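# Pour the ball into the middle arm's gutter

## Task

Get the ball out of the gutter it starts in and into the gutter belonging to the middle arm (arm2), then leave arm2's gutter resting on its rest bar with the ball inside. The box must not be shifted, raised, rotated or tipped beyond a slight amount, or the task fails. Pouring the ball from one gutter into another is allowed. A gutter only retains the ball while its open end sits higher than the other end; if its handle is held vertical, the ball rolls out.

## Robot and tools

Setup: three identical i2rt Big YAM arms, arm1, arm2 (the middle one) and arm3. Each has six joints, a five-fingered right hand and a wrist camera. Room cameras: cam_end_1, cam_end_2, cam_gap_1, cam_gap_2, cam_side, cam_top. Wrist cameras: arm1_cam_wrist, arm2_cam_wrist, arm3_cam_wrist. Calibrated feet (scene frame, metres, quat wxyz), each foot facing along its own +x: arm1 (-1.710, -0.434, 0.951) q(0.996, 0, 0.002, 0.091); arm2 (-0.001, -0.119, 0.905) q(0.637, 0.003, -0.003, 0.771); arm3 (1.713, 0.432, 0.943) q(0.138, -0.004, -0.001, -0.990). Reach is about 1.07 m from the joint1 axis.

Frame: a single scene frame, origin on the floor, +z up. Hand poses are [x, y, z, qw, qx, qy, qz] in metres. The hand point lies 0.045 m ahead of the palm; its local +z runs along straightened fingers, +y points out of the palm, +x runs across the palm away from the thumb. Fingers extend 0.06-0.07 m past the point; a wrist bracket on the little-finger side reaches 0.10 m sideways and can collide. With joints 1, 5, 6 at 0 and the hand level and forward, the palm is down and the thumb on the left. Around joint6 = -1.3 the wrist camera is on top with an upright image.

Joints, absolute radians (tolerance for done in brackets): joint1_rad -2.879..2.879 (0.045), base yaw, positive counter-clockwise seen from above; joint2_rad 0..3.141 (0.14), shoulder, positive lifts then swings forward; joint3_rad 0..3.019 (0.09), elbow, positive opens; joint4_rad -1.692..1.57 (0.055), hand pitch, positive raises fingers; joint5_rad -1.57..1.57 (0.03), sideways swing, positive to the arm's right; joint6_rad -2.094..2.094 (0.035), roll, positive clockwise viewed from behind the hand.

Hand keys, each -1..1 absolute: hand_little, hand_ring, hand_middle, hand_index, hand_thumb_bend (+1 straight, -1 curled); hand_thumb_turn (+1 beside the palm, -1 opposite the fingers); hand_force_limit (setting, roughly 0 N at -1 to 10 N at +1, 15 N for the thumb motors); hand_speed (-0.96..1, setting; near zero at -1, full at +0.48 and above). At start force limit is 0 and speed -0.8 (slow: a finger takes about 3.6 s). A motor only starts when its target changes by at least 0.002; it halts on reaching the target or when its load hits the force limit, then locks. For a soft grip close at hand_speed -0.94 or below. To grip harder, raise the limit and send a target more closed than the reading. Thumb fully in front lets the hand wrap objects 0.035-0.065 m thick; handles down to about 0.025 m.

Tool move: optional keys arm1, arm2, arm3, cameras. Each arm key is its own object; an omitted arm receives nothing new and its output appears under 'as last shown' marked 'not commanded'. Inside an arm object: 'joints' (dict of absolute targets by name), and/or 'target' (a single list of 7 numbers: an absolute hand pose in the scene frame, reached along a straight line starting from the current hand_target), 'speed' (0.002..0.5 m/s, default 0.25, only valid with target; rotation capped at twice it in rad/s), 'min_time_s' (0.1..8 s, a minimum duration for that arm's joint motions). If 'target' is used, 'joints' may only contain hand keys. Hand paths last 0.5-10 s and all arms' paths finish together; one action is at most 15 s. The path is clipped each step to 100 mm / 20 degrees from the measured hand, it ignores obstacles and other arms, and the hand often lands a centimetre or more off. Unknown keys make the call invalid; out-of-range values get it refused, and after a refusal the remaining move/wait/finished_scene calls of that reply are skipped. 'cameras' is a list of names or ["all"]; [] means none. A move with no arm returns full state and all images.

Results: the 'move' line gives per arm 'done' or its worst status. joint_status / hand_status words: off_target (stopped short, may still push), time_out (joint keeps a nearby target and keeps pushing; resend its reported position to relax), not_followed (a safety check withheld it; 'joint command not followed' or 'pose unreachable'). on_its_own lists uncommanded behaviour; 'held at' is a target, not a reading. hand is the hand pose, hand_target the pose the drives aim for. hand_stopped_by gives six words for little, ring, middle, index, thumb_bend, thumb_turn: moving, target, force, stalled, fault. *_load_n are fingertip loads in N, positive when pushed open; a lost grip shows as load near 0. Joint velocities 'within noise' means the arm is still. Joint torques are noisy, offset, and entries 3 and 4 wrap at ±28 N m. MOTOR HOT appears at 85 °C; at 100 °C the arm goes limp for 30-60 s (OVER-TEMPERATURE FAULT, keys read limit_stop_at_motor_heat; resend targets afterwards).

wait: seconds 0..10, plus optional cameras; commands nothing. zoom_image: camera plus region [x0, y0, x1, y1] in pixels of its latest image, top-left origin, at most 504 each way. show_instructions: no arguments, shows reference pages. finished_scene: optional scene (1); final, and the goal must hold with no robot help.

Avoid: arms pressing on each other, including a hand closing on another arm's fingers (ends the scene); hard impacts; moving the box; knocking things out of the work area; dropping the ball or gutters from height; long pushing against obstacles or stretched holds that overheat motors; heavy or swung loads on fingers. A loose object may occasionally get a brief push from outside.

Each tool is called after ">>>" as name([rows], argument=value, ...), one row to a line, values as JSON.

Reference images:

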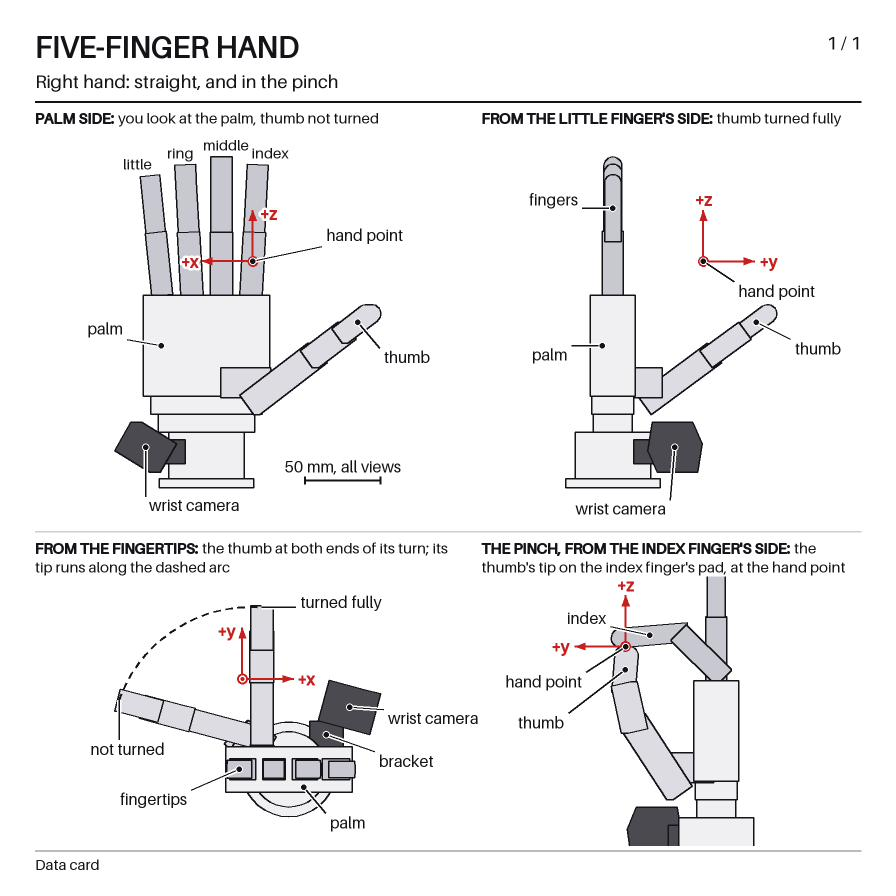

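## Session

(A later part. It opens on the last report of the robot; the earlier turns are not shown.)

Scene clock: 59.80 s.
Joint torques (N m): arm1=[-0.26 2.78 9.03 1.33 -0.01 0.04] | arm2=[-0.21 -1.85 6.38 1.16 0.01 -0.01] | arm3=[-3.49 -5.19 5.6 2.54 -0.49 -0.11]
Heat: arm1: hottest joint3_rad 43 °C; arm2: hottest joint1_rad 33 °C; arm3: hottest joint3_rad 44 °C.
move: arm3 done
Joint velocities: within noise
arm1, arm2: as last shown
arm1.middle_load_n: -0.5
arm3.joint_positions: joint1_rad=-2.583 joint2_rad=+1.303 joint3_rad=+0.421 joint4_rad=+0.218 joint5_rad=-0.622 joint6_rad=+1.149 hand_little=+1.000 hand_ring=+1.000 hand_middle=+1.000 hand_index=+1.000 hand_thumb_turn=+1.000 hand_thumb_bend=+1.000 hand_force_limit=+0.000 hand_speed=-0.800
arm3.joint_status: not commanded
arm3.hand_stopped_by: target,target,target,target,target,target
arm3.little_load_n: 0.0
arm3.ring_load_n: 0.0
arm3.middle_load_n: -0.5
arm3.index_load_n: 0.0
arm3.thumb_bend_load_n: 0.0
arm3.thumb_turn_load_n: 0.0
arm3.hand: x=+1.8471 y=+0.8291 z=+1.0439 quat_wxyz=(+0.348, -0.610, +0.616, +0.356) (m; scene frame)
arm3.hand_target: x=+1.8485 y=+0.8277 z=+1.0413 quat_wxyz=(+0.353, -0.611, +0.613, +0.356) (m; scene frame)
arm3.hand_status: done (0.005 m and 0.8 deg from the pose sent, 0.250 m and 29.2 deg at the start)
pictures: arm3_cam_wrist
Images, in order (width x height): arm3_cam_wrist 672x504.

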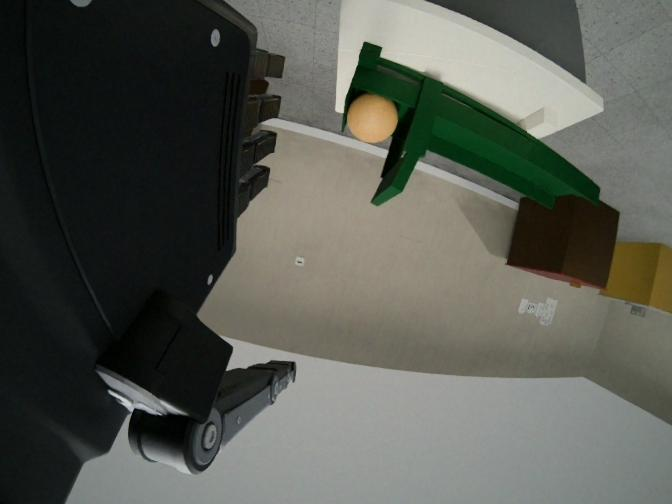

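>>> move(arm3={"target":[1.83,0.815,0.975,0.3536,-0.6124,0.6124,0.3536],"speed":0.1}, cameras=["arm3_cam_wrist","cam_end_2"])

>>> zoom_image(camera="arm3_cam_wrist", region=[320, 90, 480, 290])

Scene clock: 63.23 s.
Joint torques (N m): arm1=[-0.26 2.84 9.01 1.37 -0.02 0.02] | arm2=[-0.15 -1.85 6.42 1.17 0.01 -0.01] | arm3=[-2.55 -5.48 3.56 2.55 -0.15 -0.09]
Heat: arm1: hottest joint3_rad 43 °C; arm2: hottest joint1_rad 33 °C; arm3: hottest joint3_rad 43 °C.
move: arm3 done
Joint velocities: within noise
arm1, arm2: as last shown
arm1.middle_load_n: 0.0
arm2.middle_load_n: -0.5
arm2.thumb_bend_load_n: 0.5
arm3.joint_positions: joint1_rad=-2.577 joint2_rad=+1.536 joint3_rad=+0.318 joint4_rad=+0.561 joint5_rad=-0.612 joint6_rad=+1.149 hand_little=+1.000 hand_ring=+1.000 hand_middle=+1.000 hand_index=+1.000 hand_thumb_turn=+1.000 hand_thumb_bend=+1.000 hand_force_limit=+0.000 hand_speed=-0.800
arm3.joint_status: not commanded
arm3.hand_stopped_by: target,target,target,target,target,target
arm3.little_load_n: 0.0
arm3.ring_load_n: 0.0
arm3.middle_load_n: 0.0
arm3.index_load_n: 0.0
arm3.thumb_bend_load_n: 0.0
arm3.thumb_turn_load_n: 0.0
arm3.hand: x=+1.8323 y=+0.8146 z=+0.9781 quat_wxyz=(+0.352, -0.611, +0.615, +0.353) (m; scene frame)
arm3.hand_target: x=+1.8296 y=+0.8148 z=+0.9761 quat_wxyz=(+0.354, -0.613, +0.612, +0.354) (m; scene frame)
arm3.hand_status: done (0.004 m and 0.3 deg from the pose sent, 0.072 m and 0.8 deg at the start)
pictures: arm3_cam_wrist, cam_end_2
Images, in order (width x height): arm3_cam_wrist 672x504, cam_end_2 896x504.

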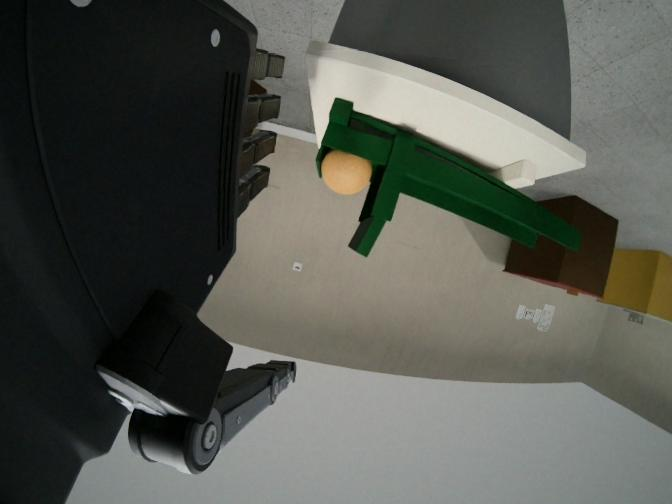

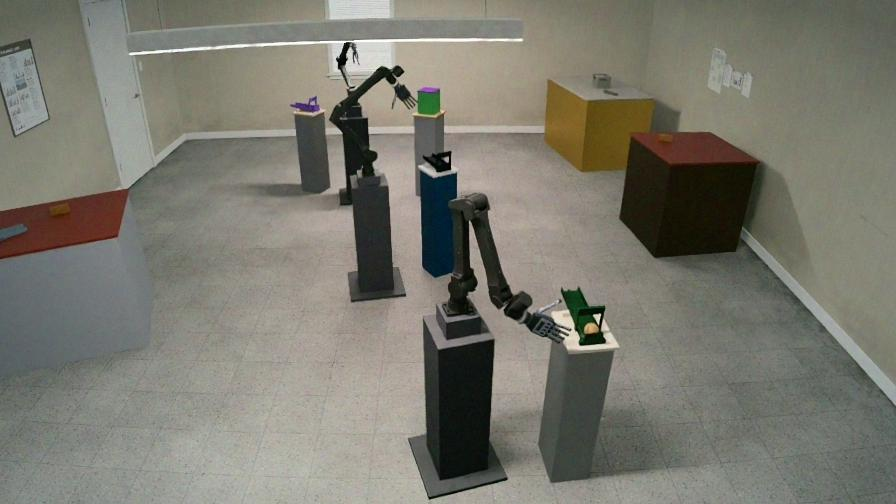

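Scaled by 2.520 from the camera's 672x504 image, which has a finer 960x720 frame.

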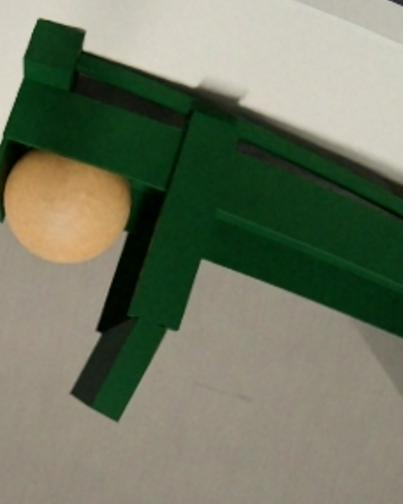

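>>> move(arm3={"target":[1.82,0.79,1.15,0.3536,-0.6124,0.6124,0.3536],"speed":0.2})

>>> move(arm3={"joints":{"joint1_rad":-2.2,"joint2_rad":1.1,"joint3_rad":1.0,"joint4_rad":-1.3,"joint5_rad":-0.6,"joint6_rad":-1.5},"min_time_s":3}, cameras=["arm3_cam_wrist","cam_end_2"])

Scene clock: 68.47 s.
Joint torques (N m): arm1=[-0.21 2.73 9.06 1.43 -0.01 0.02] | arm2=[-0.15 -1.85 6.39 1.17 0.01 -0.01] | arm3=[-3.37 -1.26 12.53 0.91 -0.37 -0.17]
Heat: arm1: hottest joint3_rad 44 °C; arm2: hottest joint1_rad 33 °C; arm3: hottest joint3_rad 43 °C.
move: arm3 off_target
Joint velocities: within noise
arm1.joint_positions: joint1_rad=+0.306 joint2_rad=+0.595 joint3_rad=+1.346 joint4_rad=-1.450 joint5_rad=+0.098 joint6_rad=-1.188 hand_little=+1.000 hand_ring=+1.000 hand_middle=+1.000 hand_index=+1.000 hand_thumb_turn=+1.000 hand_thumb_bend=+1.000 hand_force_limit=+0.000 hand_speed=-0.800
arm1.joint_status: not commanded
arm1.hand_stopped_by: target,target,target,target,target,target
arm1.little_load_n: 0.0
arm1.ring_load_n: 0.0
arm1.middle_load_n: 0.0
arm1.index_load_n: 0.0
arm1.thumb_bend_load_n: 0.0
arm1.thumb_turn_load_n: 0.0
arm1.hand: x=-1.5074 y=-0.3990 z=+1.4019 quat_wxyz=(-0.138, +0.906, +0.027, +0.399) (m; scene frame)
arm1.hand_target: x=-1.5071 y=-0.3988 z=+1.4142 quat_wxyz=(-0.144, +0.899, +0.026, +0.412) (m; scene frame)
arm1.hand_status: not commanded
arm2: as last shown
arm2.middle_load_n: 0.0
arm2.thumb_bend_load_n: 0.0
arm3.joint_positions: joint1_rad=-2.589 joint2_rad=+0.855 joint3_rad=+0.428 joint4_rad=-0.285 joint5_rad=-0.635 joint6_rad=+1.139 hand_little=+1.000 hand_ring=+1.000 hand_middle=+1.000 hand_index=+1.000 hand_thumb_turn=+1.000 hand_thumb_bend=+1.000 hand_force_limit=+0.000 hand_speed=-0.800
arm3.joint_status: not commanded
arm3.hand_stopped_by: target,target,target,target,target,target
arm3.little_load_n: 0.0
arm3.ring_load_n: 0.0
arm3.middle_load_n: 0.0
arm3.index_load_n: 0.0
arm3.thumb_bend_load_n: 0.0
arm3.thumb_turn_load_n: 0.0
arm3.hand: x=+1.8049 y=+0.7814 z=+1.1221 quat_wxyz=(+0.329, -0.613, +0.623, +0.357) (m; scene frame)
arm3.hand_target: x=+1.8169 y=+0.7910 z=+1.1492 quat_wxyz=(+0.352, -0.615, +0.610, +0.355) (m; scene frame)
arm3.hand_status: off_target (0.033 m and 3.1 deg from the pose sent, 0.174 m and 0.3 deg at the start)
pictures: none

Scene clock: 72.33 s.
Joint torques (N m): arm1=[-0.32 3.02 9.06 1.4 -0.02 0.03] | arm2=[-0.21 -1.96 6.41 1.17 0.01 -0.01] | arm3=[-2.2 -3.9 12.3 -0.24 -0.26 -0.2]
Heat: arm1: hottest joint3_rad 44 °C; arm2: hottest joint1_rad 33 °C; arm3: hottest joint3_rad 44 °C.
move: arm3 done
Joint velocities: within noise
arm1, arm2: as last shown
arm3.joint_positions: joint1_rad=-2.217 joint2_rad=+1.091 joint3_rad=+0.939 joint4_rad=-1.287 joint5_rad=-0.605 joint6_rad=-1.487 hand_little=+1.000 hand_ring=+1.000 hand_middle=+1.000 hand_index=+1.000 hand_thumb_turn=+1.000 hand_thumb_bend=+1.000 hand_force_limit=+0.000 hand_speed=-0.800
arm3.joint_status: all done
arm3.hand_stopped_by: target,target,target,target,target,target
arm3.little_load_n: 0.0
arm3.ring_load_n: 0.0
arm3.middle_load_n: 0.0
arm3.index_load_n: 0.0
arm3.thumb_bend_load_n: 0.0
arm3.thumb_turn_load_n: 0.0
arm3.hand: x=+1.7585 y=+0.7204 z=+1.1133 quat_wxyz=(+0.276, -0.797, -0.520, +0.132) (m; scene frame)
arm3.hand_target: x=+1.7639 y=+0.7362 z=+1.1330 quat_wxyz=(+0.285, -0.789, -0.532, +0.115) (m; scene frame)
arm3.hand_status: not commanded
pictures: arm3_cam_wrist, cam_end_2
Images, in order (width x height): arm3_cam_wrist 672x504, cam_end_2 896x504.

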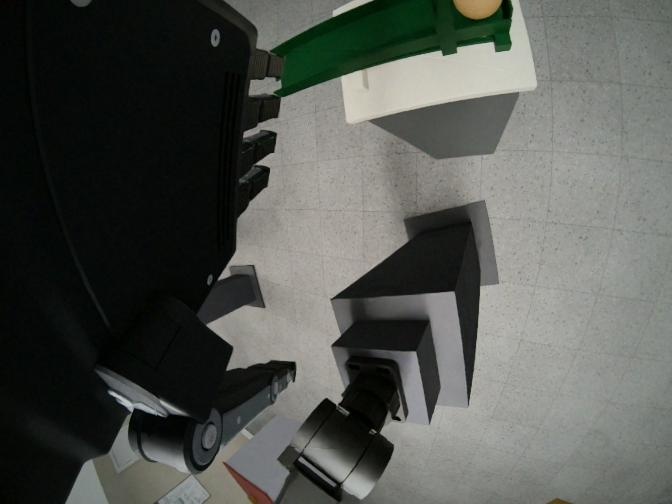

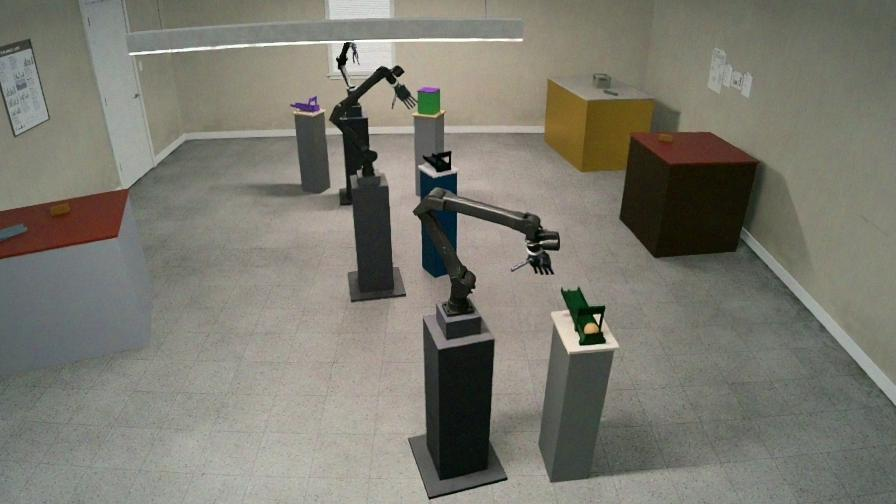

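>>> move(arm3={"target":[1.85,0.95,1.14,-0.393,0.561,0.597,-0.418],"speed":0.2}, cameras=["arm3_cam_wrist","cam_end_2"])

Scene clock: 75.23 s.
Joint torques (N m): arm1=[-0.44 2.9 9.07 1.39 -0.02 0.02] | arm2=[-0.09 -1.96 6.41 1.17 0.01 -0.01] | arm3=[-3.31 -14.45 11.38 -1.05 -0.89 -0.14]
Heat: arm1: hottest joint3_rad 44 °C; arm2: hottest joint1_rad 33 °C; arm3: hottest joint3_rad 45 °C.
move: arm3 off_target
Joint velocities: within noise
arm1: as last shown
arm2.joint_positions: joint1_rad=+0.210 joint2_rad=+0.905 joint3_rad=+1.507 joint4_rad=-1.537 joint5_rad=+0.001 joint6_rad=-1.193 hand_little=+1.000 hand_ring=+1.000 hand_middle=+1.000 hand_index=+1.000 hand_thumb_turn=+1.000 hand_thumb_bend=+1.000 hand_force_limit=+0.000 hand_speed=-0.800
arm2.joint_status: not commanded
arm2.hand_stopped_by: target,target,target,target,target,target
arm2.little_load_n: 0.0
arm2.ring_load_n: 0.0
arm2.middle_load_n: 0.0
arm2.index_load_n: 0.0
arm2.thumb_bend_load_n: 0.0
arm2.thumb_turn_load_n: 0.0
arm2.hand: x=-0.0650 y=+0.1475 z=+1.3480 quat_wxyz=(-0.291, +0.663, +0.678, +0.124) (m; scene frame)
arm2.hand_target: x=-0.0616 y=+0.1465 z=+1.3414 quat_wxyz=(-0.279, +0.670, +0.677, +0.121) (m; scene frame)
arm2.hand_status: not commanded
arm3.joint_positions: joint1_rad=-2.341 joint2_rad=+1.859 joint3_rad=+1.691 joint4_rad=-1.693 joint5_rad=-1.006 joint6_rad=-2.054 hand_little=+1.000 hand_ring=+1.000 hand_middle=+1.000 hand_index=+1.000 hand_thumb_turn=+1.000 hand_thumb_bend=+1.000 hand_force_limit=+0.000 hand_speed=-0.800
arm3.joint_status: not commanded
arm3.hand_stopped_by: target,target,target,target,target,target
arm3.little_load_n: 0.0
arm3.ring_load_n: -0.5
arm3.middle_load_n: 0.0
arm3.index_load_n: -0.5
arm3.thumb_bend_load_n: 0.0
arm3.thumb_turn_load_n: 0.0
arm3.hand: x=+1.8413 y=+0.9371 z=+1.1255 quat_wxyz=(+0.420, -0.665, -0.558, +0.265) (m; scene frame)
arm3.hand_target: x=+1.8504 y=+0.9493 z=+1.1384 quat_wxyz=(+0.429, -0.660, -0.563, +0.250) (m; scene frame)
arm3.hand_status: off_target (0.021 m and 22.0 deg from the pose sent, 0.249 m and 45.8 deg at the start; pose on its path clipped on 26 of 85 steps; a joint's target at an end of its range on 51 of 85 steps)
pictures: arm3_cam_wrist, cam_end_2
Images, in order (width x height): arm3_cam_wrist 672x504, cam_end_2 896x504.

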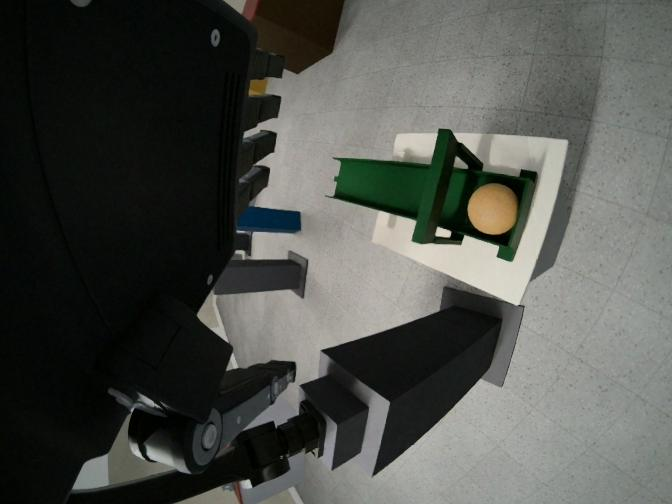

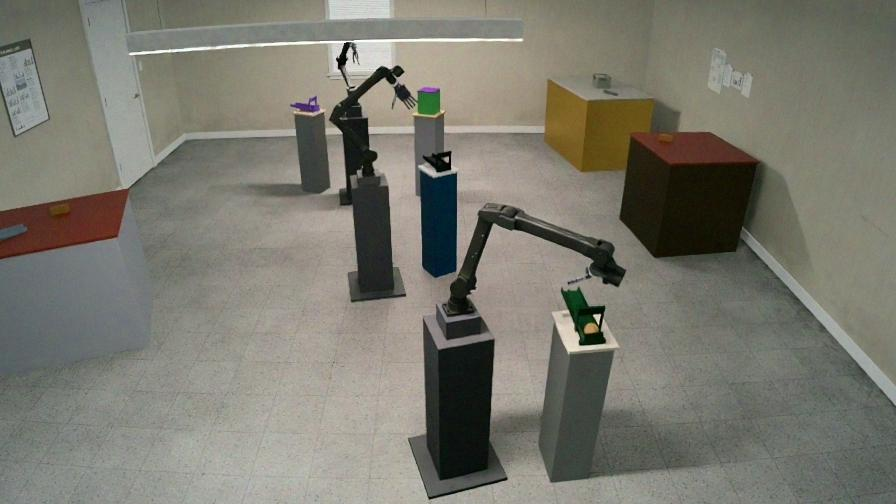

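>>> move(arm3={"joints":{"joint2_rad":1.1,"joint3_rad":1.35},"min_time_s":2})

>>> move(arm3={"joints":{"joint1_rad":-1.6,"joint2_rad":1.1,"joint3_rad":1.3,"joint4_rad":-1.4,"joint5_rad":1.1,"joint6_rad":1.9,"hand_thumb_turn":-1.0},"min_time_s":4}, cameras=["arm3_cam_wrist","cam_end_2"])

Scene clock: 82.43 s.
Joint torques (N m): arm1=[-0.15 2.78 9.03 1.39 -0.02 0.02] | arm2=[-0.09 -1.9 6.41 1.16 0.01 -0.01] | arm3=[-3.55 -4.66 7.32 -0.18 -0.83 -0.17]
Heat: arm1: hottest joint3_rad 44 °C; arm2: hottest joint1_rad 33 °C; arm3: hottest joint3_rad 45 °C.
move: arm3 done
Joint velocities: within noise
arm1, arm2: as last shown
arm2.middle_load_n: 0.5
arm3.joint_positions: joint1_rad=-2.341 joint2_rad=+1.100 joint3_rad=+1.355 joint4_rad=-1.695 joint5_rad=-1.008 joint6_rad=-2.054 hand_little=+1.000 hand_ring=+1.000 hand_middle=+1.000 hand_index=+1.000 hand_thumb_turn=+1.000 hand_thumb_bend=+1.000 hand_force_limit=+0.000 hand_speed=-0.800
arm3.joint_status: all done
arm3.hand_stopped_by: target,target,target,target,target,target
arm3.little_load_n: 0.0
arm3.ring_load_n: 0.0
arm3.middle_load_n: 0.0
arm3.index_load_n: 0.0
arm3.thumb_bend_load_n: -0.5
arm3.thumb_turn_load_n: 0.0
arm3.hand: x=+1.7510 y=+0.7678 z=+1.3043 quat_wxyz=(+0.479, -0.600, -0.635, +0.090) (m; scene frame)
arm3.hand_target: x=+1.7507 y=+0.7652 z=+1.3030 quat_wxyz=(+0.480, -0.601, -0.632, +0.094) (m; scene frame)
arm3.hand_status: not commanded
pictures: none

Scene clock: 88.07 s.
Joint torques (N m): arm1=[-0.38 2.73 8.99 1.4 -0.01 0.02] | arm2=[-0.15 -1.9 6.39 1.17 0.01 -0.01] | arm3=[-2.26 -4.95 7.88 1.46 0.88 0.02]
Heat: arm1: hottest joint3_rad 44 °C; arm2: hottest joint1_rad 33 °C; arm3: hottest joint3_rad 44 °C.
move: arm3 done
Joint velocities: within noise
arm1, arm2: as last shown
arm2.middle_load_n: 0.0
arm3.joint_positions: joint1_rad=-1.606 joint2_rad=+1.100 joint3_rad=+1.304 joint4_rad=-1.418 joint5_rad=+1.094 joint6_rad=+1.887 hand_little=+1.000 hand_ring=+1.000 hand_middle=+1.000 hand_index=+1.000 hand_thumb_turn=-1.000 hand_thumb_bend=+1.000 hand_force_limit=+0.000 hand_speed=-0.800
arm3.joint_status: all done
arm3.hand_stopped_by: target,target,target,target,target,target
arm3.little_load_n: 0.0
arm3.ring_load_n: 0.0
arm3.middle_load_n: 0.0
arm3.index_load_n: 0.0
arm3.thumb_bend_load_n: 0.0
arm3.thumb_turn_load_n: 0.0
arm3.hand: x=+1.7671 y=+0.8592 z=+1.3421 quat_wxyz=(+0.518, -0.505, +0.681, -0.115) (m; scene frame)
arm3.hand_target: x=+1.7646 y=+0.8623 z=+1.3432 quat_wxyz=(+0.523, -0.498, +0.683, -0.106) (m; scene frame)
arm3.hand_status: not commanded
pictures: arm3_cam_wrist, cam_end_2
Images, in order (width x height): arm3_cam_wrist 672x504, cam_end_2 896x504.

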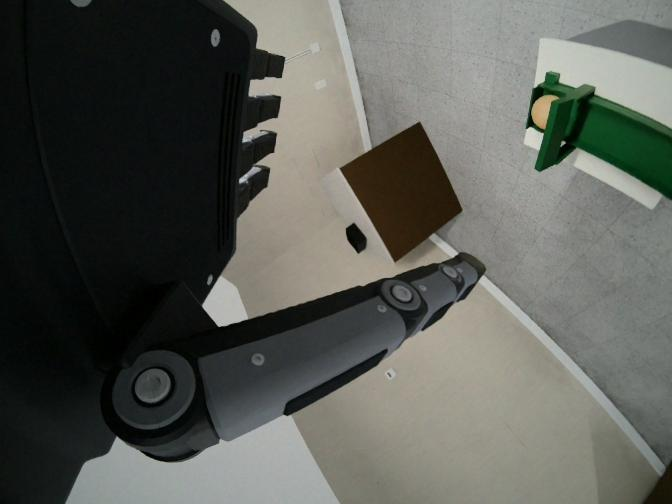

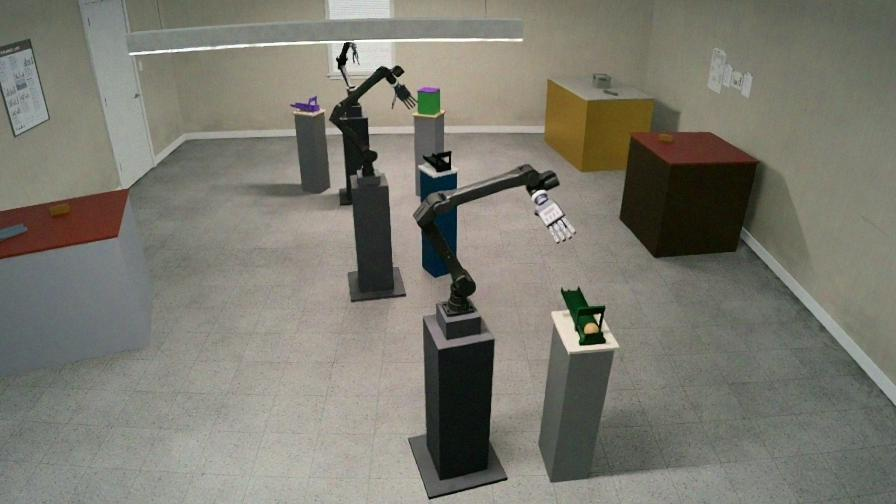

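>>> move(arm3={"joints":{"hand_thumb_bend":-0.2,"hand_speed":0.0}}, cameras=["arm3_cam_wrist"])

>>> move(arm3={"joints":{"hand_thumb_bend":-0.5}}, cameras=["arm3_cam_wrist"])

Scene clock: 89.53 s.
Joint torques (N m): arm1=[-0.38 2.9 9.02 1.42 -0.01 0.02] | arm2=[-0.09 -1.85 6.41 1.16 0.01 -0.01] | arm3=[-2.73 -5.19 7.6 1.39 0.89 0.02]
Heat: arm1: hottest joint3_rad 44 °C; arm2: hottest joint1_rad 33 °C; arm3: hottest joint3_rad 44 °C.
move: arm3 done
Joint velocities: within noise
arm1, arm2: as last shown
arm1.thumb_bend_load_n: -0.5
arm2.little_load_n: -0.5
arm3.joint_positions: joint1_rad=-1.606 joint2_rad=+1.100 joint3_rad=+1.304 joint4_rad=-1.418 joint5_rad=+1.095 joint6_rad=+1.888 hand_little=+1.000 hand_ring=+1.000 hand_middle=+1.000 hand_index=+1.000 hand_thumb_turn=-1.000 hand_thumb_bend=-0.200 hand_force_limit=+0.000 hand_speed=+0.000
arm3.joint_status: all done
arm3.hand_stopped_by: target,target,target,target,target,target
arm3.little_load_n: 0.0
arm3.ring_load_n: 0.0
arm3.middle_load_n: 0.0
arm3.index_load_n: 0.0
arm3.thumb_bend_load_n: 0.0
arm3.thumb_turn_load_n: 0.0
arm3.hand: x=+1.7672 y=+0.8592 z=+1.3422 quat_wxyz=(+0.518, -0.505, +0.681, -0.115) (m; scene frame)
arm3.hand_target: x=+1.7647 y=+0.8623 z=+1.3432 quat_wxyz=(+0.523, -0.498, +0.683, -0.106) (m; scene frame)
arm3.hand_status: not commanded
pictures: arm3_cam_wrist
Images, in order (width x height): arm3_cam_wrist 672x504.

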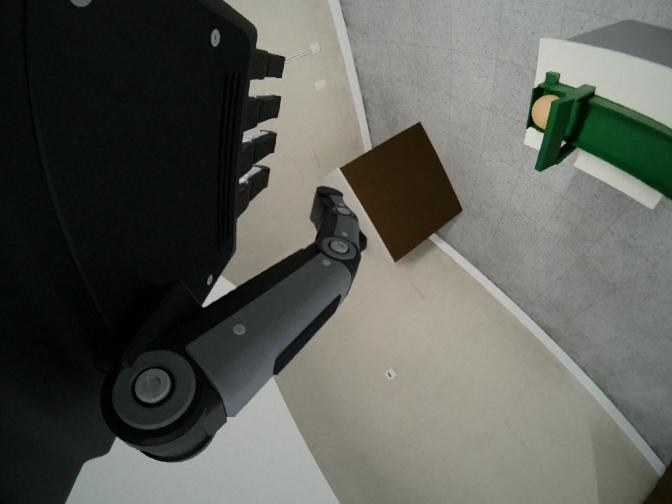

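Scene clock: 90.23 s.
Joint torques (N m): arm1=[-0.03 3.08 9.11 1.42 0 0.02] | arm2=[-0.15 -1.96 6.42 1.18 0.01 -0.01] | arm3=[-2.73 -5.36 7.65 1.33 0.88 -0.01]
Heat: arm1: hottest joint3_rad 44 °C; arm2: hottest joint1_rad 33 °C; arm3: hottest joint3_rad 44 °C.
move: arm3 done
Joint velocities: within noise
arm1, arm2: as last shown
arm1.thumb_bend_load_n: 0.0
arm2.little_load_n: 0.0
arm3.joint_positions: joint1_rad=-1.606 joint2_rad=+1.100 joint3_rad=+1.304 joint4_rad=-1.418 joint5_rad=+1.095 joint6_rad=+1.888 hand_little=+1.000 hand_ring=+1.000 hand_middle=+1.000 hand_index=+1.000 hand_thumb_turn=-1.000 hand_thumb_bend=-0.500 hand_force_limit=+0.000 hand_speed=+0.000
arm3.joint_status: all done
arm3.hand_stopped_by: target,target,target,target,target,target
arm3.little_load_n: 0.0
arm3.ring_load_n: 0.0
arm3.middle_load_n: 0.0
arm3.index_load_n: 0.0
arm3.thumb_bend_load_n: 0.0
arm3.thumb_turn_load_n: 0.0
arm3.hand: x=+1.7672 y=+0.8592 z=+1.3422 quat_wxyz=(+0.518, -0.505, +0.681, -0.115) (m; scene frame)
arm3.hand_target: x=+1.7647 y=+0.8623 z=+1.3432 quat_wxyz=(+0.523, -0.498, +0.683, -0.106) (m; scene frame)
arm3.hand_status: not commanded
pictures: arm3_cam_wrist
Images, in order (width x height): arm3_cam_wrist 672x504.

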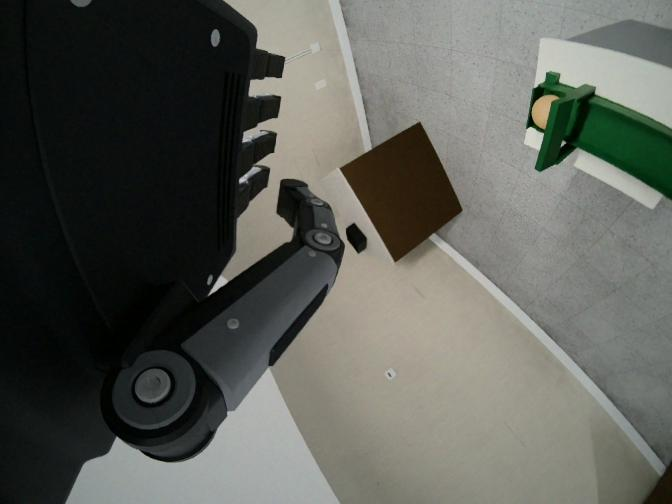

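>>> move(arm3={"joints":{"hand_thumb_bend":1.0,"hand_little":-1.0,"hand_ring":-1.0,"hand_middle":-1.0,"hand_index":-1.0,"hand_speed":-0.3}}, cameras=["arm3_cam_wrist"])

>>> move(arm3={"joints":{"hand_thumb_bend":0.4,"hand_speed":0.0}}, cameras=["arm3_cam_wrist"])

Scene clock: 93.83 s.
Joint torques (N m): arm1=[-0.32 2.9 9.05 1.42 -0.02 0.01] | arm2=[-0.15 -1.9 6.42 1.16 0.01 -0.01] | arm3=[-2.26 -5.07 7.6 1.4 0.84 0.03]
Heat: arm1: hottest joint3_rad 44 °C; arm2: hottest joint3_rad 33 °C; arm3: hottest joint3_rad 44 °C.
move: arm3 off_target
Joint velocities: within noise
arm1, arm2: as last shown
arm1.little_load_n: -0.5
arm3.joint_positions: joint1_rad=-1.606 joint2_rad=+1.100 joint3_rad=+1.304 joint4_rad=-1.418 joint5_rad=+1.095 joint6_rad=+1.888 hand_little=-1.000 hand_ring=-1.000 hand_middle=-0.264 hand_index=-0.280 hand_thumb_turn=-1.000 hand_thumb_bend=+0.190 hand_force_limit=+0.000 hand_speed=-0.300
arm3.joint_status: hand_middle off_target (ended at -0.264, target -1.000); hand_index off_target (ended at -0.280, target -1.000); hand_thumb_bend off_target (ended at +0.190, target +1.000); the others done
arm3.hand_stopped_by: target,target,force,force,stalled,target
arm3.little_load_n: 0.0
arm3.ring_load_n: 0.0
arm3.middle_load_n: 15.0
arm3.index_load_n: 4.5
arm3.thumb_bend_load_n: -16.5
arm3.thumb_turn_load_n: -5.0
arm3.hand: x=+1.7674 y=+0.8592 z=+1.3424 quat_wxyz=(+0.518, -0.504, +0.681, -0.115) (m; scene frame)
arm3.hand_target: x=+1.7647 y=+0.8623 z=+1.3432 quat_wxyz=(+0.523, -0.498, +0.683, -0.106) (m; scene frame)
arm3.hand_status: not commanded
pictures: arm3_cam_wrist
Images, in order (width x height): arm3_cam_wrist 672x504.

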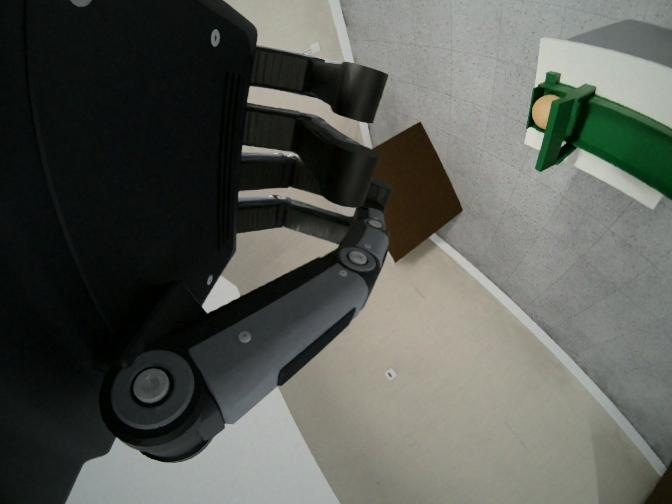

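Scene clock: 94.53 s.
Joint torques (N m): arm1=[-0.32 2.9 9.03 1.44 -0.02 0.02] | arm2=[-0.15 -1.9 6.39 1.16 0.01 -0.01] | arm3=[-2.14 -5.77 7.65 1.5 0.83 0.05]
Heat: arm1: hottest joint3_rad 44 °C; arm2: hottest joint3_rad 33 °C; arm3: hottest joint3_rad 44 °C.
move: arm3 off_target
Joint velocities: within noise
arm1.joint_positions: joint1_rad=+0.306 joint2_rad=+0.595 joint3_rad=+1.346 joint4_rad=-1.450 joint5_rad=+0.098 joint6_rad=-1.188 hand_little=+1.000 hand_ring=+1.000 hand_middle=+1.000 hand_index=+1.000 hand_thumb_turn=+1.000 hand_thumb_bend=+1.000 hand_force_limit=+0.000 hand_speed=-0.800
arm1.joint_status: not commanded
arm1.hand_stopped_by: target,target,target,target,target,target
arm1.little_load_n: 0.0
arm1.ring_load_n: 0.0
arm1.middle_load_n: 0.0
arm1.index_load_n: -0.5
arm1.thumb_bend_load_n: 0.0
arm1.thumb_turn_load_n: 0.0
arm1.hand: x=-1.5074 y=-0.3990 z=+1.4019 quat_wxyz=(-0.138, +0.906, +0.027, +0.399) (m; scene frame)
arm1.hand_target: x=-1.5071 y=-0.3988 z=+1.4142 quat_wxyz=(-0.144, +0.899, +0.026, +0.412) (m; scene frame)
arm1.hand_status: not commanded
arm2: as last shown
arm3.joint_positions: joint1_rad=-1.606 joint2_rad=+1.100 joint3_rad=+1.304 joint4_rad=-1.418 joint5_rad=+1.095 joint6_rad=+1.888 hand_little=-1.000 hand_ring=-1.000 hand_middle=-0.264 hand_index=-0.280 hand_thumb_turn=-1.000 hand_thumb_bend=+0.190 hand_force_limit=+0.000 hand_speed=+0.000
arm3.joint_status: hand_thumb_bend off_target (ended at +0.190, target +0.400); the others done
arm3.hand_stopped_by: target,target,force,force,stalled,target
arm3.little_load_n: 0.0
arm3.ring_load_n: 0.0
arm3.middle_load_n: 14.5
arm3.index_load_n: 4.5
arm3.thumb_bend_load_n: -16.5
arm3.thumb_turn_load_n: -4.5
arm3.hand: x=+1.7674 y=+0.8592 z=+1.3424 quat_wxyz=(+0.518, -0.504, +0.681, -0.115) (m; scene frame)
arm3.hand_target: x=+1.7647 y=+0.8623 z=+1.3432 quat_wxyz=(+0.523, -0.498, +0.683, -0.106) (m; scene frame)
arm3.hand_status: not commanded
pictures: arm3_cam_wrist
Images, in order (width x height): arm3_cam_wrist 672x504.

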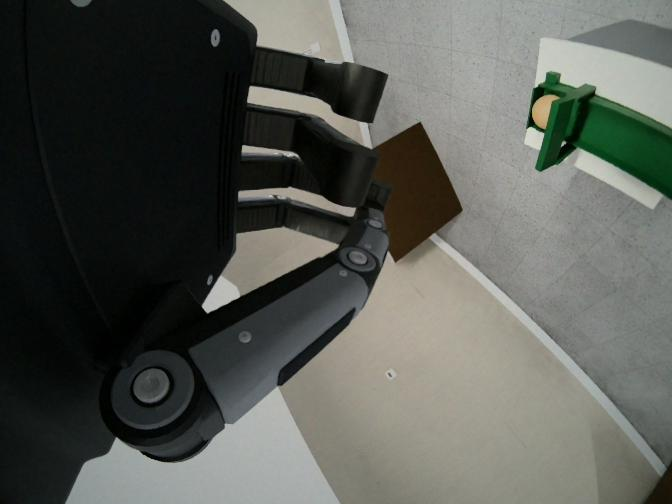

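>>> move(arm3={"joints":{"hand_middle":1.0,"hand_index":1.0,"hand_speed":-0.2}})

>>> move(arm3={"joints":{"hand_thumb_bend":0.95}})

>>> move(arm3={"joints":{"hand_middle":-1.0,"hand_index":-1.0}}, cameras=["arm3_cam_wrist"])

Scene clock: 95.73 s.
Joint torques (N m): arm1=[-0.26 2.9 9.06 1.4 -0.02 0.01] | arm2=[-0.09 -1.85 6.39 1.16 0.01 -0.01] | arm3=[-2.61 -5.13 7.8 1.51 0.84 0.04]
Heat: arm1: hottest joint3_rad 45 °C; arm2: hottest joint3_rad 33 °C; arm3: hottest joint3_rad 44 °C.
move: arm3 done
Joint velocities: within noise
arm1, arm2: as last shown
arm1.index_load_n: 0.0
arm3.joint_positions: joint1_rad=-1.606 joint2_rad=+1.100 joint3_rad=+1.304 joint4_rad=-1.418 joint5_rad=+1.096 joint6_rad=+1.889 hand_little=-1.000 hand_ring=-1.000 hand_middle=+1.000 hand_index=+1.000 hand_thumb_turn=-1.000 hand_thumb_bend=+0.195 hand_force_limit=+0.000 hand_speed=-0.200
arm3.joint_status: all done
arm3.hand_stopped_by: target,target,target,target,stalled,target
arm3.little_load_n: 0.0
arm3.ring_load_n: 0.0
arm3.middle_load_n: 0.0
arm3.index_load_n: 0.0
arm3.thumb_bend_load_n: 0.0
arm3.thumb_turn_load_n: 0.0
arm3.hand: x=+1.7674 y=+0.8592 z=+1.3425 quat_wxyz=(+0.518, -0.504, +0.681, -0.115) (m; scene frame)
arm3.hand_target: x=+1.7648 y=+0.8623 z=+1.3432 quat_wxyz=(+0.523, -0.498, +0.683, -0.106) (m; scene frame)
arm3.hand_status: not commanded
pictures: none

Scene clock: 96.87 s.
Joint torques (N m): arm1=[-0.26 2.96 9.09 1.42 -0.02 0.03] | arm2=[-0.15 -1.96 6.39 1.18 0.01 -0.01] | arm3=[-2.32 -4.95 7.79 1.44 0.84 -0.02]
Heat: arm1: hottest joint3_rad 45 °C; arm2: hottest joint3_rad 33 °C; arm3: hottest joint3_rad 44 °C.
move: arm3 done
Joint velocities: within noise
arm1: as last shown
arm2.joint_positions: joint1_rad=+0.210 joint2_rad=+0.905 joint3_rad=+1.507 joint4_rad=-1.537 joint5_rad=+0.001 joint6_rad=-1.193 hand_little=+1.000 hand_ring=+1.000 hand_middle=+1.000 hand_index=+1.000 hand_thumb_turn=+1.000 hand_thumb_bend=+1.000 hand_force_limit=+0.000 hand_speed=-0.800
arm2.joint_status: not commanded
arm2.hand_stopped_by: target,target,target,target,target,target
arm2.little_load_n: 0.0
arm2.ring_load_n: 0.0
arm2.middle_load_n: 0.0
arm2.index_load_n: 0.0
arm2.thumb_bend_load_n: 0.0
arm2.thumb_turn_load_n: 0.0
arm2.hand: x=-0.0650 y=+0.1475 z=+1.3480 quat_wxyz=(-0.291, +0.663, +0.678, +0.124) (m; scene frame)
arm2.hand_target: x=-0.0616 y=+0.1465 z=+1.3414 quat_wxyz=(-0.279, +0.670, +0.677, +0.121) (m; scene frame)
arm2.hand_status: not commanded
arm3.joint_positions: joint1_rad=-1.606 joint2_rad=+1.100 joint3_rad=+1.304 joint4_rad=-1.418 joint5_rad=+1.096 joint6_rad=+1.889 hand_little=-1.000 hand_ring=-1.000 hand_middle=+1.000 hand_index=+1.000 hand_thumb_turn=-1.000 hand_thumb_bend=+0.950 hand_force_limit=+0.000 hand_speed=-0.200
arm3.joint_status: all done
arm3.hand_stopped_by: target,target,target,target,target,target
arm3.little_load_n: 0.0
arm3.ring_load_n: -0.5
arm3.middle_load_n: 0.0
arm3.index_load_n: 0.0
arm3.thumb_bend_load_n: 0.0
arm3.thumb_turn_load_n: 0.0
arm3.hand: x=+1.7674 y=+0.8592 z=+1.3425 quat_wxyz=(+0.518, -0.504, +0.681, -0.115) (m; scene frame)
arm3.hand_target: x=+1.7648 y=+0.8623 z=+1.3432 quat_wxyz=(+0.523, -0.498, +0.683, -0.106) (m; scene frame)
arm3.hand_status: not commanded
pictures: none

Scene clock: 98.27 s.
Joint torques (N m): arm1=[-0.21 2.84 9.06 1.39 -0.01 0.02] | arm2=[-0.09 -1.9 6.42 1.16 0.02 0] | arm3=[-2.9 -5.48 7.64 1.35 0.82 0.06]
Heat: arm1: hottest joint3_rad 45 °C; arm2: hottest joint3_rad 33 °C; arm3: hottest joint3_rad 44 °C.
move: arm3 done
Joint velocities: within noise
arm1, arm2: as last shown
arm3.joint_positions: joint1_rad=-1.606 joint2_rad=+1.100 joint3_rad=+1.304 joint4_rad=-1.418 joint5_rad=+1.096 joint6_rad=+1.889 hand_little=-1.000 hand_ring=-1.000 hand_middle=-1.000 hand_index=-1.000 hand_thumb_turn=-1.000 hand_thumb_bend=+0.950 hand_force_limit=+0.000 hand_speed=-0.200
arm3.joint_status: all done
arm3.hand_stopped_by: target,target,target,target,target,target
arm3.little_load_n: 0.0
arm3.ring_load_n: 0.0
arm3.middle_load_n: 0.5
arm3.index_load_n: 0.0
arm3.thumb_bend_load_n: 0.0
arm3.thumb_turn_load_n: 0.0
arm3.hand: x=+1.7674 y=+0.8592 z=+1.3425 quat_wxyz=(+0.518, -0.504, +0.681, -0.115) (m; scene frame)
arm3.hand_target: x=+1.7648 y=+0.8623 z=+1.3432 quat_wxyz=(+0.523, -0.498, +0.683, -0.106) (m; scene frame)
arm3.hand_status: not commanded
pictures: arm3_cam_wrist
Images, in order (width x height): arm3_cam_wrist 672x504.

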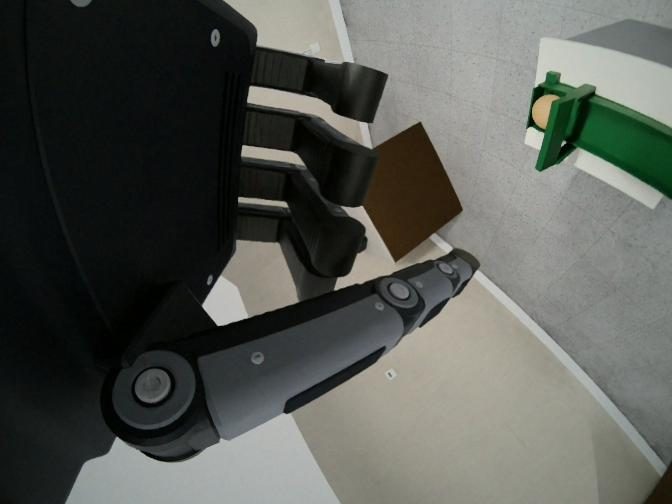

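>>> zoom_image(camera="arm3_cam_wrist", region=[230, 30, 500, 330])

Scaled by 1.680 from the camera's 672x504 image, which has a finer 960x720 frame.

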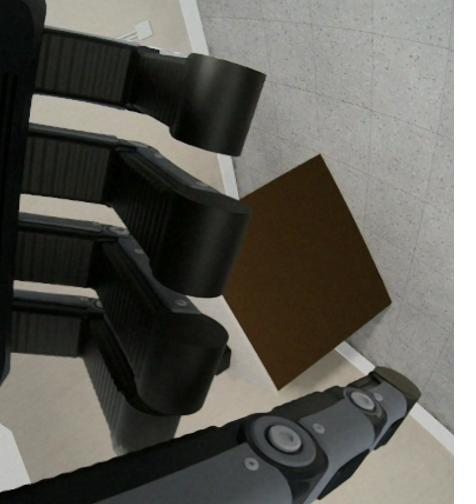

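>>> move(arm3={"joints":{"joint1_rad":-1.95,"joint2_rad":1.3,"joint3_rad":1.35,"joint4_rad":-1.5,"joint5_rad":0.0,"joint6_rad":-1.65,"hand_thumb_turn":1.0},"min_time_s":4})

>>> move(arm3={"target":[1.785,0.95,1.08,0.0538,0.683,0.726,0.0572],"speed":0.15}, cameras=["arm3_cam_wrist","cam_end_2","cam_side"])

Scene clock: 104.63 s.
Joint torques (N m): arm1=[-0.44 2.84 9.09 1.4 -0.01 0.02] | arm2=[-0.09 -1.85 6.41 1.17 0.01 -0.01] | arm3=[-3.19 -7.06 11.29 -0.25 -0.1 -0.23]
Heat: arm1: hottest joint3_rad 45 °C; arm2: hottest joint3_rad 33 °C; arm3: hottest joint3_rad 45 °C.
move: arm3 done
Joint velocities: within noise
arm1, arm2: as last shown
arm1.ring_load_n: -0.5
arm2.little_load_n: 0.5
arm3.joint_positions: joint1_rad=-1.944 joint2_rad=+1.290 joint3_rad=+1.304 joint4_rad=-1.487 joint5_rad=+0.004 joint6_rad=-1.637 hand_little=-1.000 hand_ring=-1.000 hand_middle=-1.000 hand_index=-1.000 hand_thumb_turn=+1.000 hand_thumb_bend=+0.950 hand_force_limit=+0.000 hand_speed=-0.200
arm3.joint_status: all done
arm3.hand_stopped_by: target,target,target,target,target,target
arm3.little_load_n: 0.0
arm3.ring_load_n: 0.0
arm3.middle_load_n: 0.0
arm3.index_load_n: 0.0
arm3.thumb_bend_load_n: 0.0
arm3.thumb_turn_load_n: 0.0
arm3.hand: x=+1.8129 y=+0.7885 z=+1.1906 quat_wxyz=(+0.032, -0.717, -0.695, -0.034) (m; scene frame)
arm3.hand_target: x=+1.8161 y=+0.7983 z=+1.2045 quat_wxyz=(+0.040, -0.715, -0.697, -0.042) (m; scene frame)
arm3.hand_status: not commanded
pictures: none

Scene clock: 106.83 s.
Joint torques (N m): arm1=[-0.32 2.9 9.05 1.42 -0.02 0.02] | arm2=[-0.21 -1.9 6.39 1.17 0.02 -0.01] | arm3=[-2.67 -13.74 11.32 0.38 0.34 0.03]
Heat: arm1: hottest joint3_rad 45 °C; arm2: hottest joint3_rad 33 °C; arm3: hottest joint3_rad 45 °C.
move: arm3 off_target
Joint velocities: within noise
arm1, arm2: as last shown
arm1.ring_load_n: 0.0
arm2.little_load_n: 0.0
arm3.joint_positions: joint1_rad=-1.812 joint2_rad=+1.780 joint3_rad=+1.488 joint4_rad=-1.331 joint5_rad=+0.162 joint6_rad=-1.605 hand_little=-1.000 hand_ring=-1.000 hand_middle=-1.000 hand_index=-1.000 hand_thumb_turn=+1.000 hand_thumb_bend=+0.950 hand_force_limit=+0.000 hand_speed=-0.200
arm3.joint_status: not commanded
arm3.hand_stopped_by: target,target,target,target,target,target
arm3.little_load_n: 0.0
arm3.ring_load_n: 0.0
arm3.middle_load_n: 0.0
arm3.index_load_n: 0.0
arm3.thumb_bend_load_n: 0.0
arm3.thumb_turn_load_n: 0.0
arm3.hand: x=+1.7887 y=+0.9261 z=+1.0643 quat_wxyz=(-0.073, -0.678, -0.730, -0.035) (m; scene frame)
arm3.hand_target: x=+1.7862 y=+0.9478 z=+1.0796 quat_wxyz=(-0.054, -0.683, -0.726, -0.058) (m; scene frame)
arm3.hand_status: off_target (0.029 m and 3.5 deg from the pose sent, 0.198 m and 11.5 deg at the start)
pictures: arm3_cam_wrist, cam_end_2, cam_side
Images, in order (width x height): arm3_cam_wrist 672x504, cam_end_2 896x504, cam_side 896x504.

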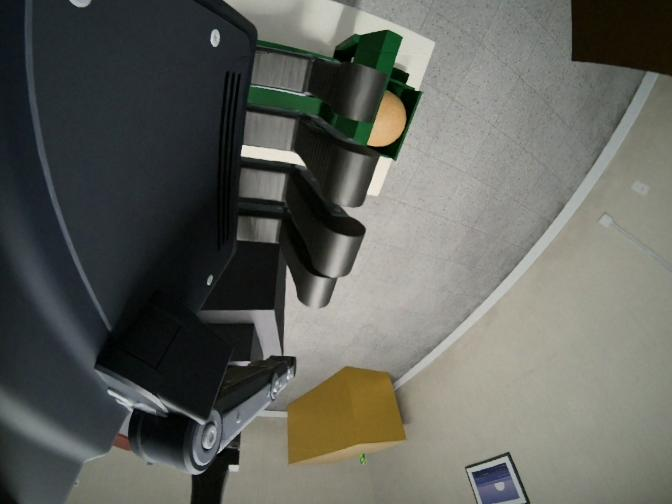

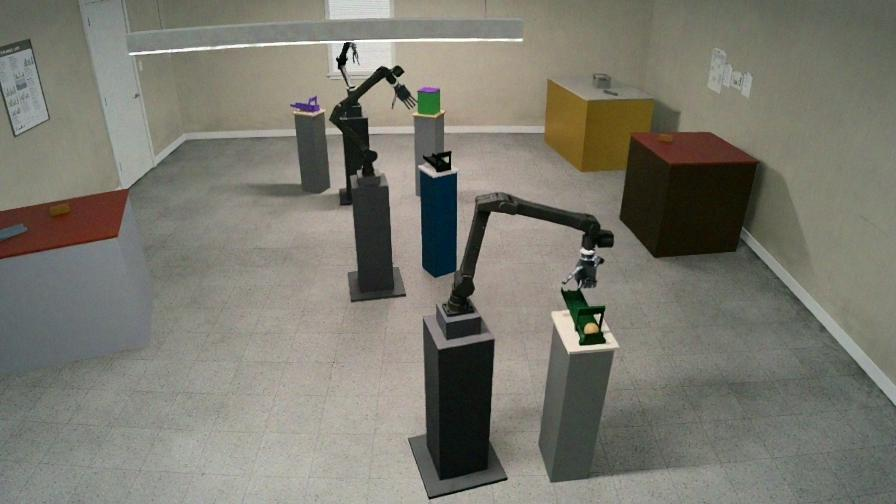

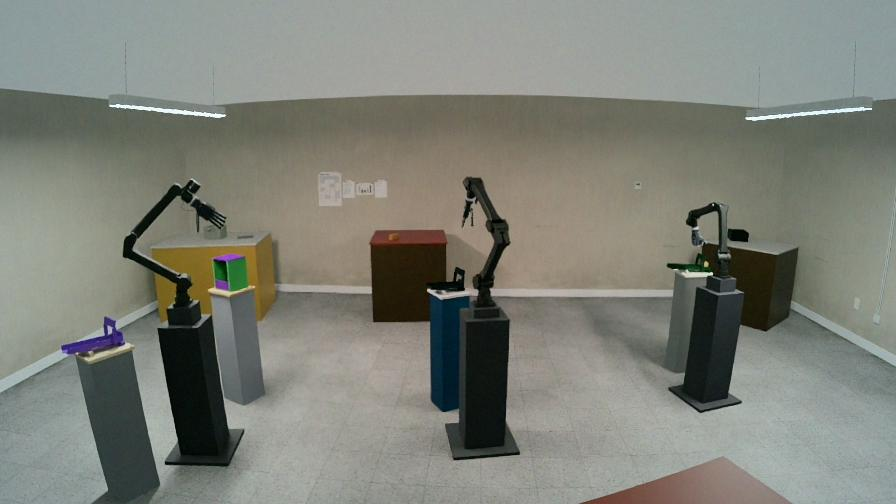

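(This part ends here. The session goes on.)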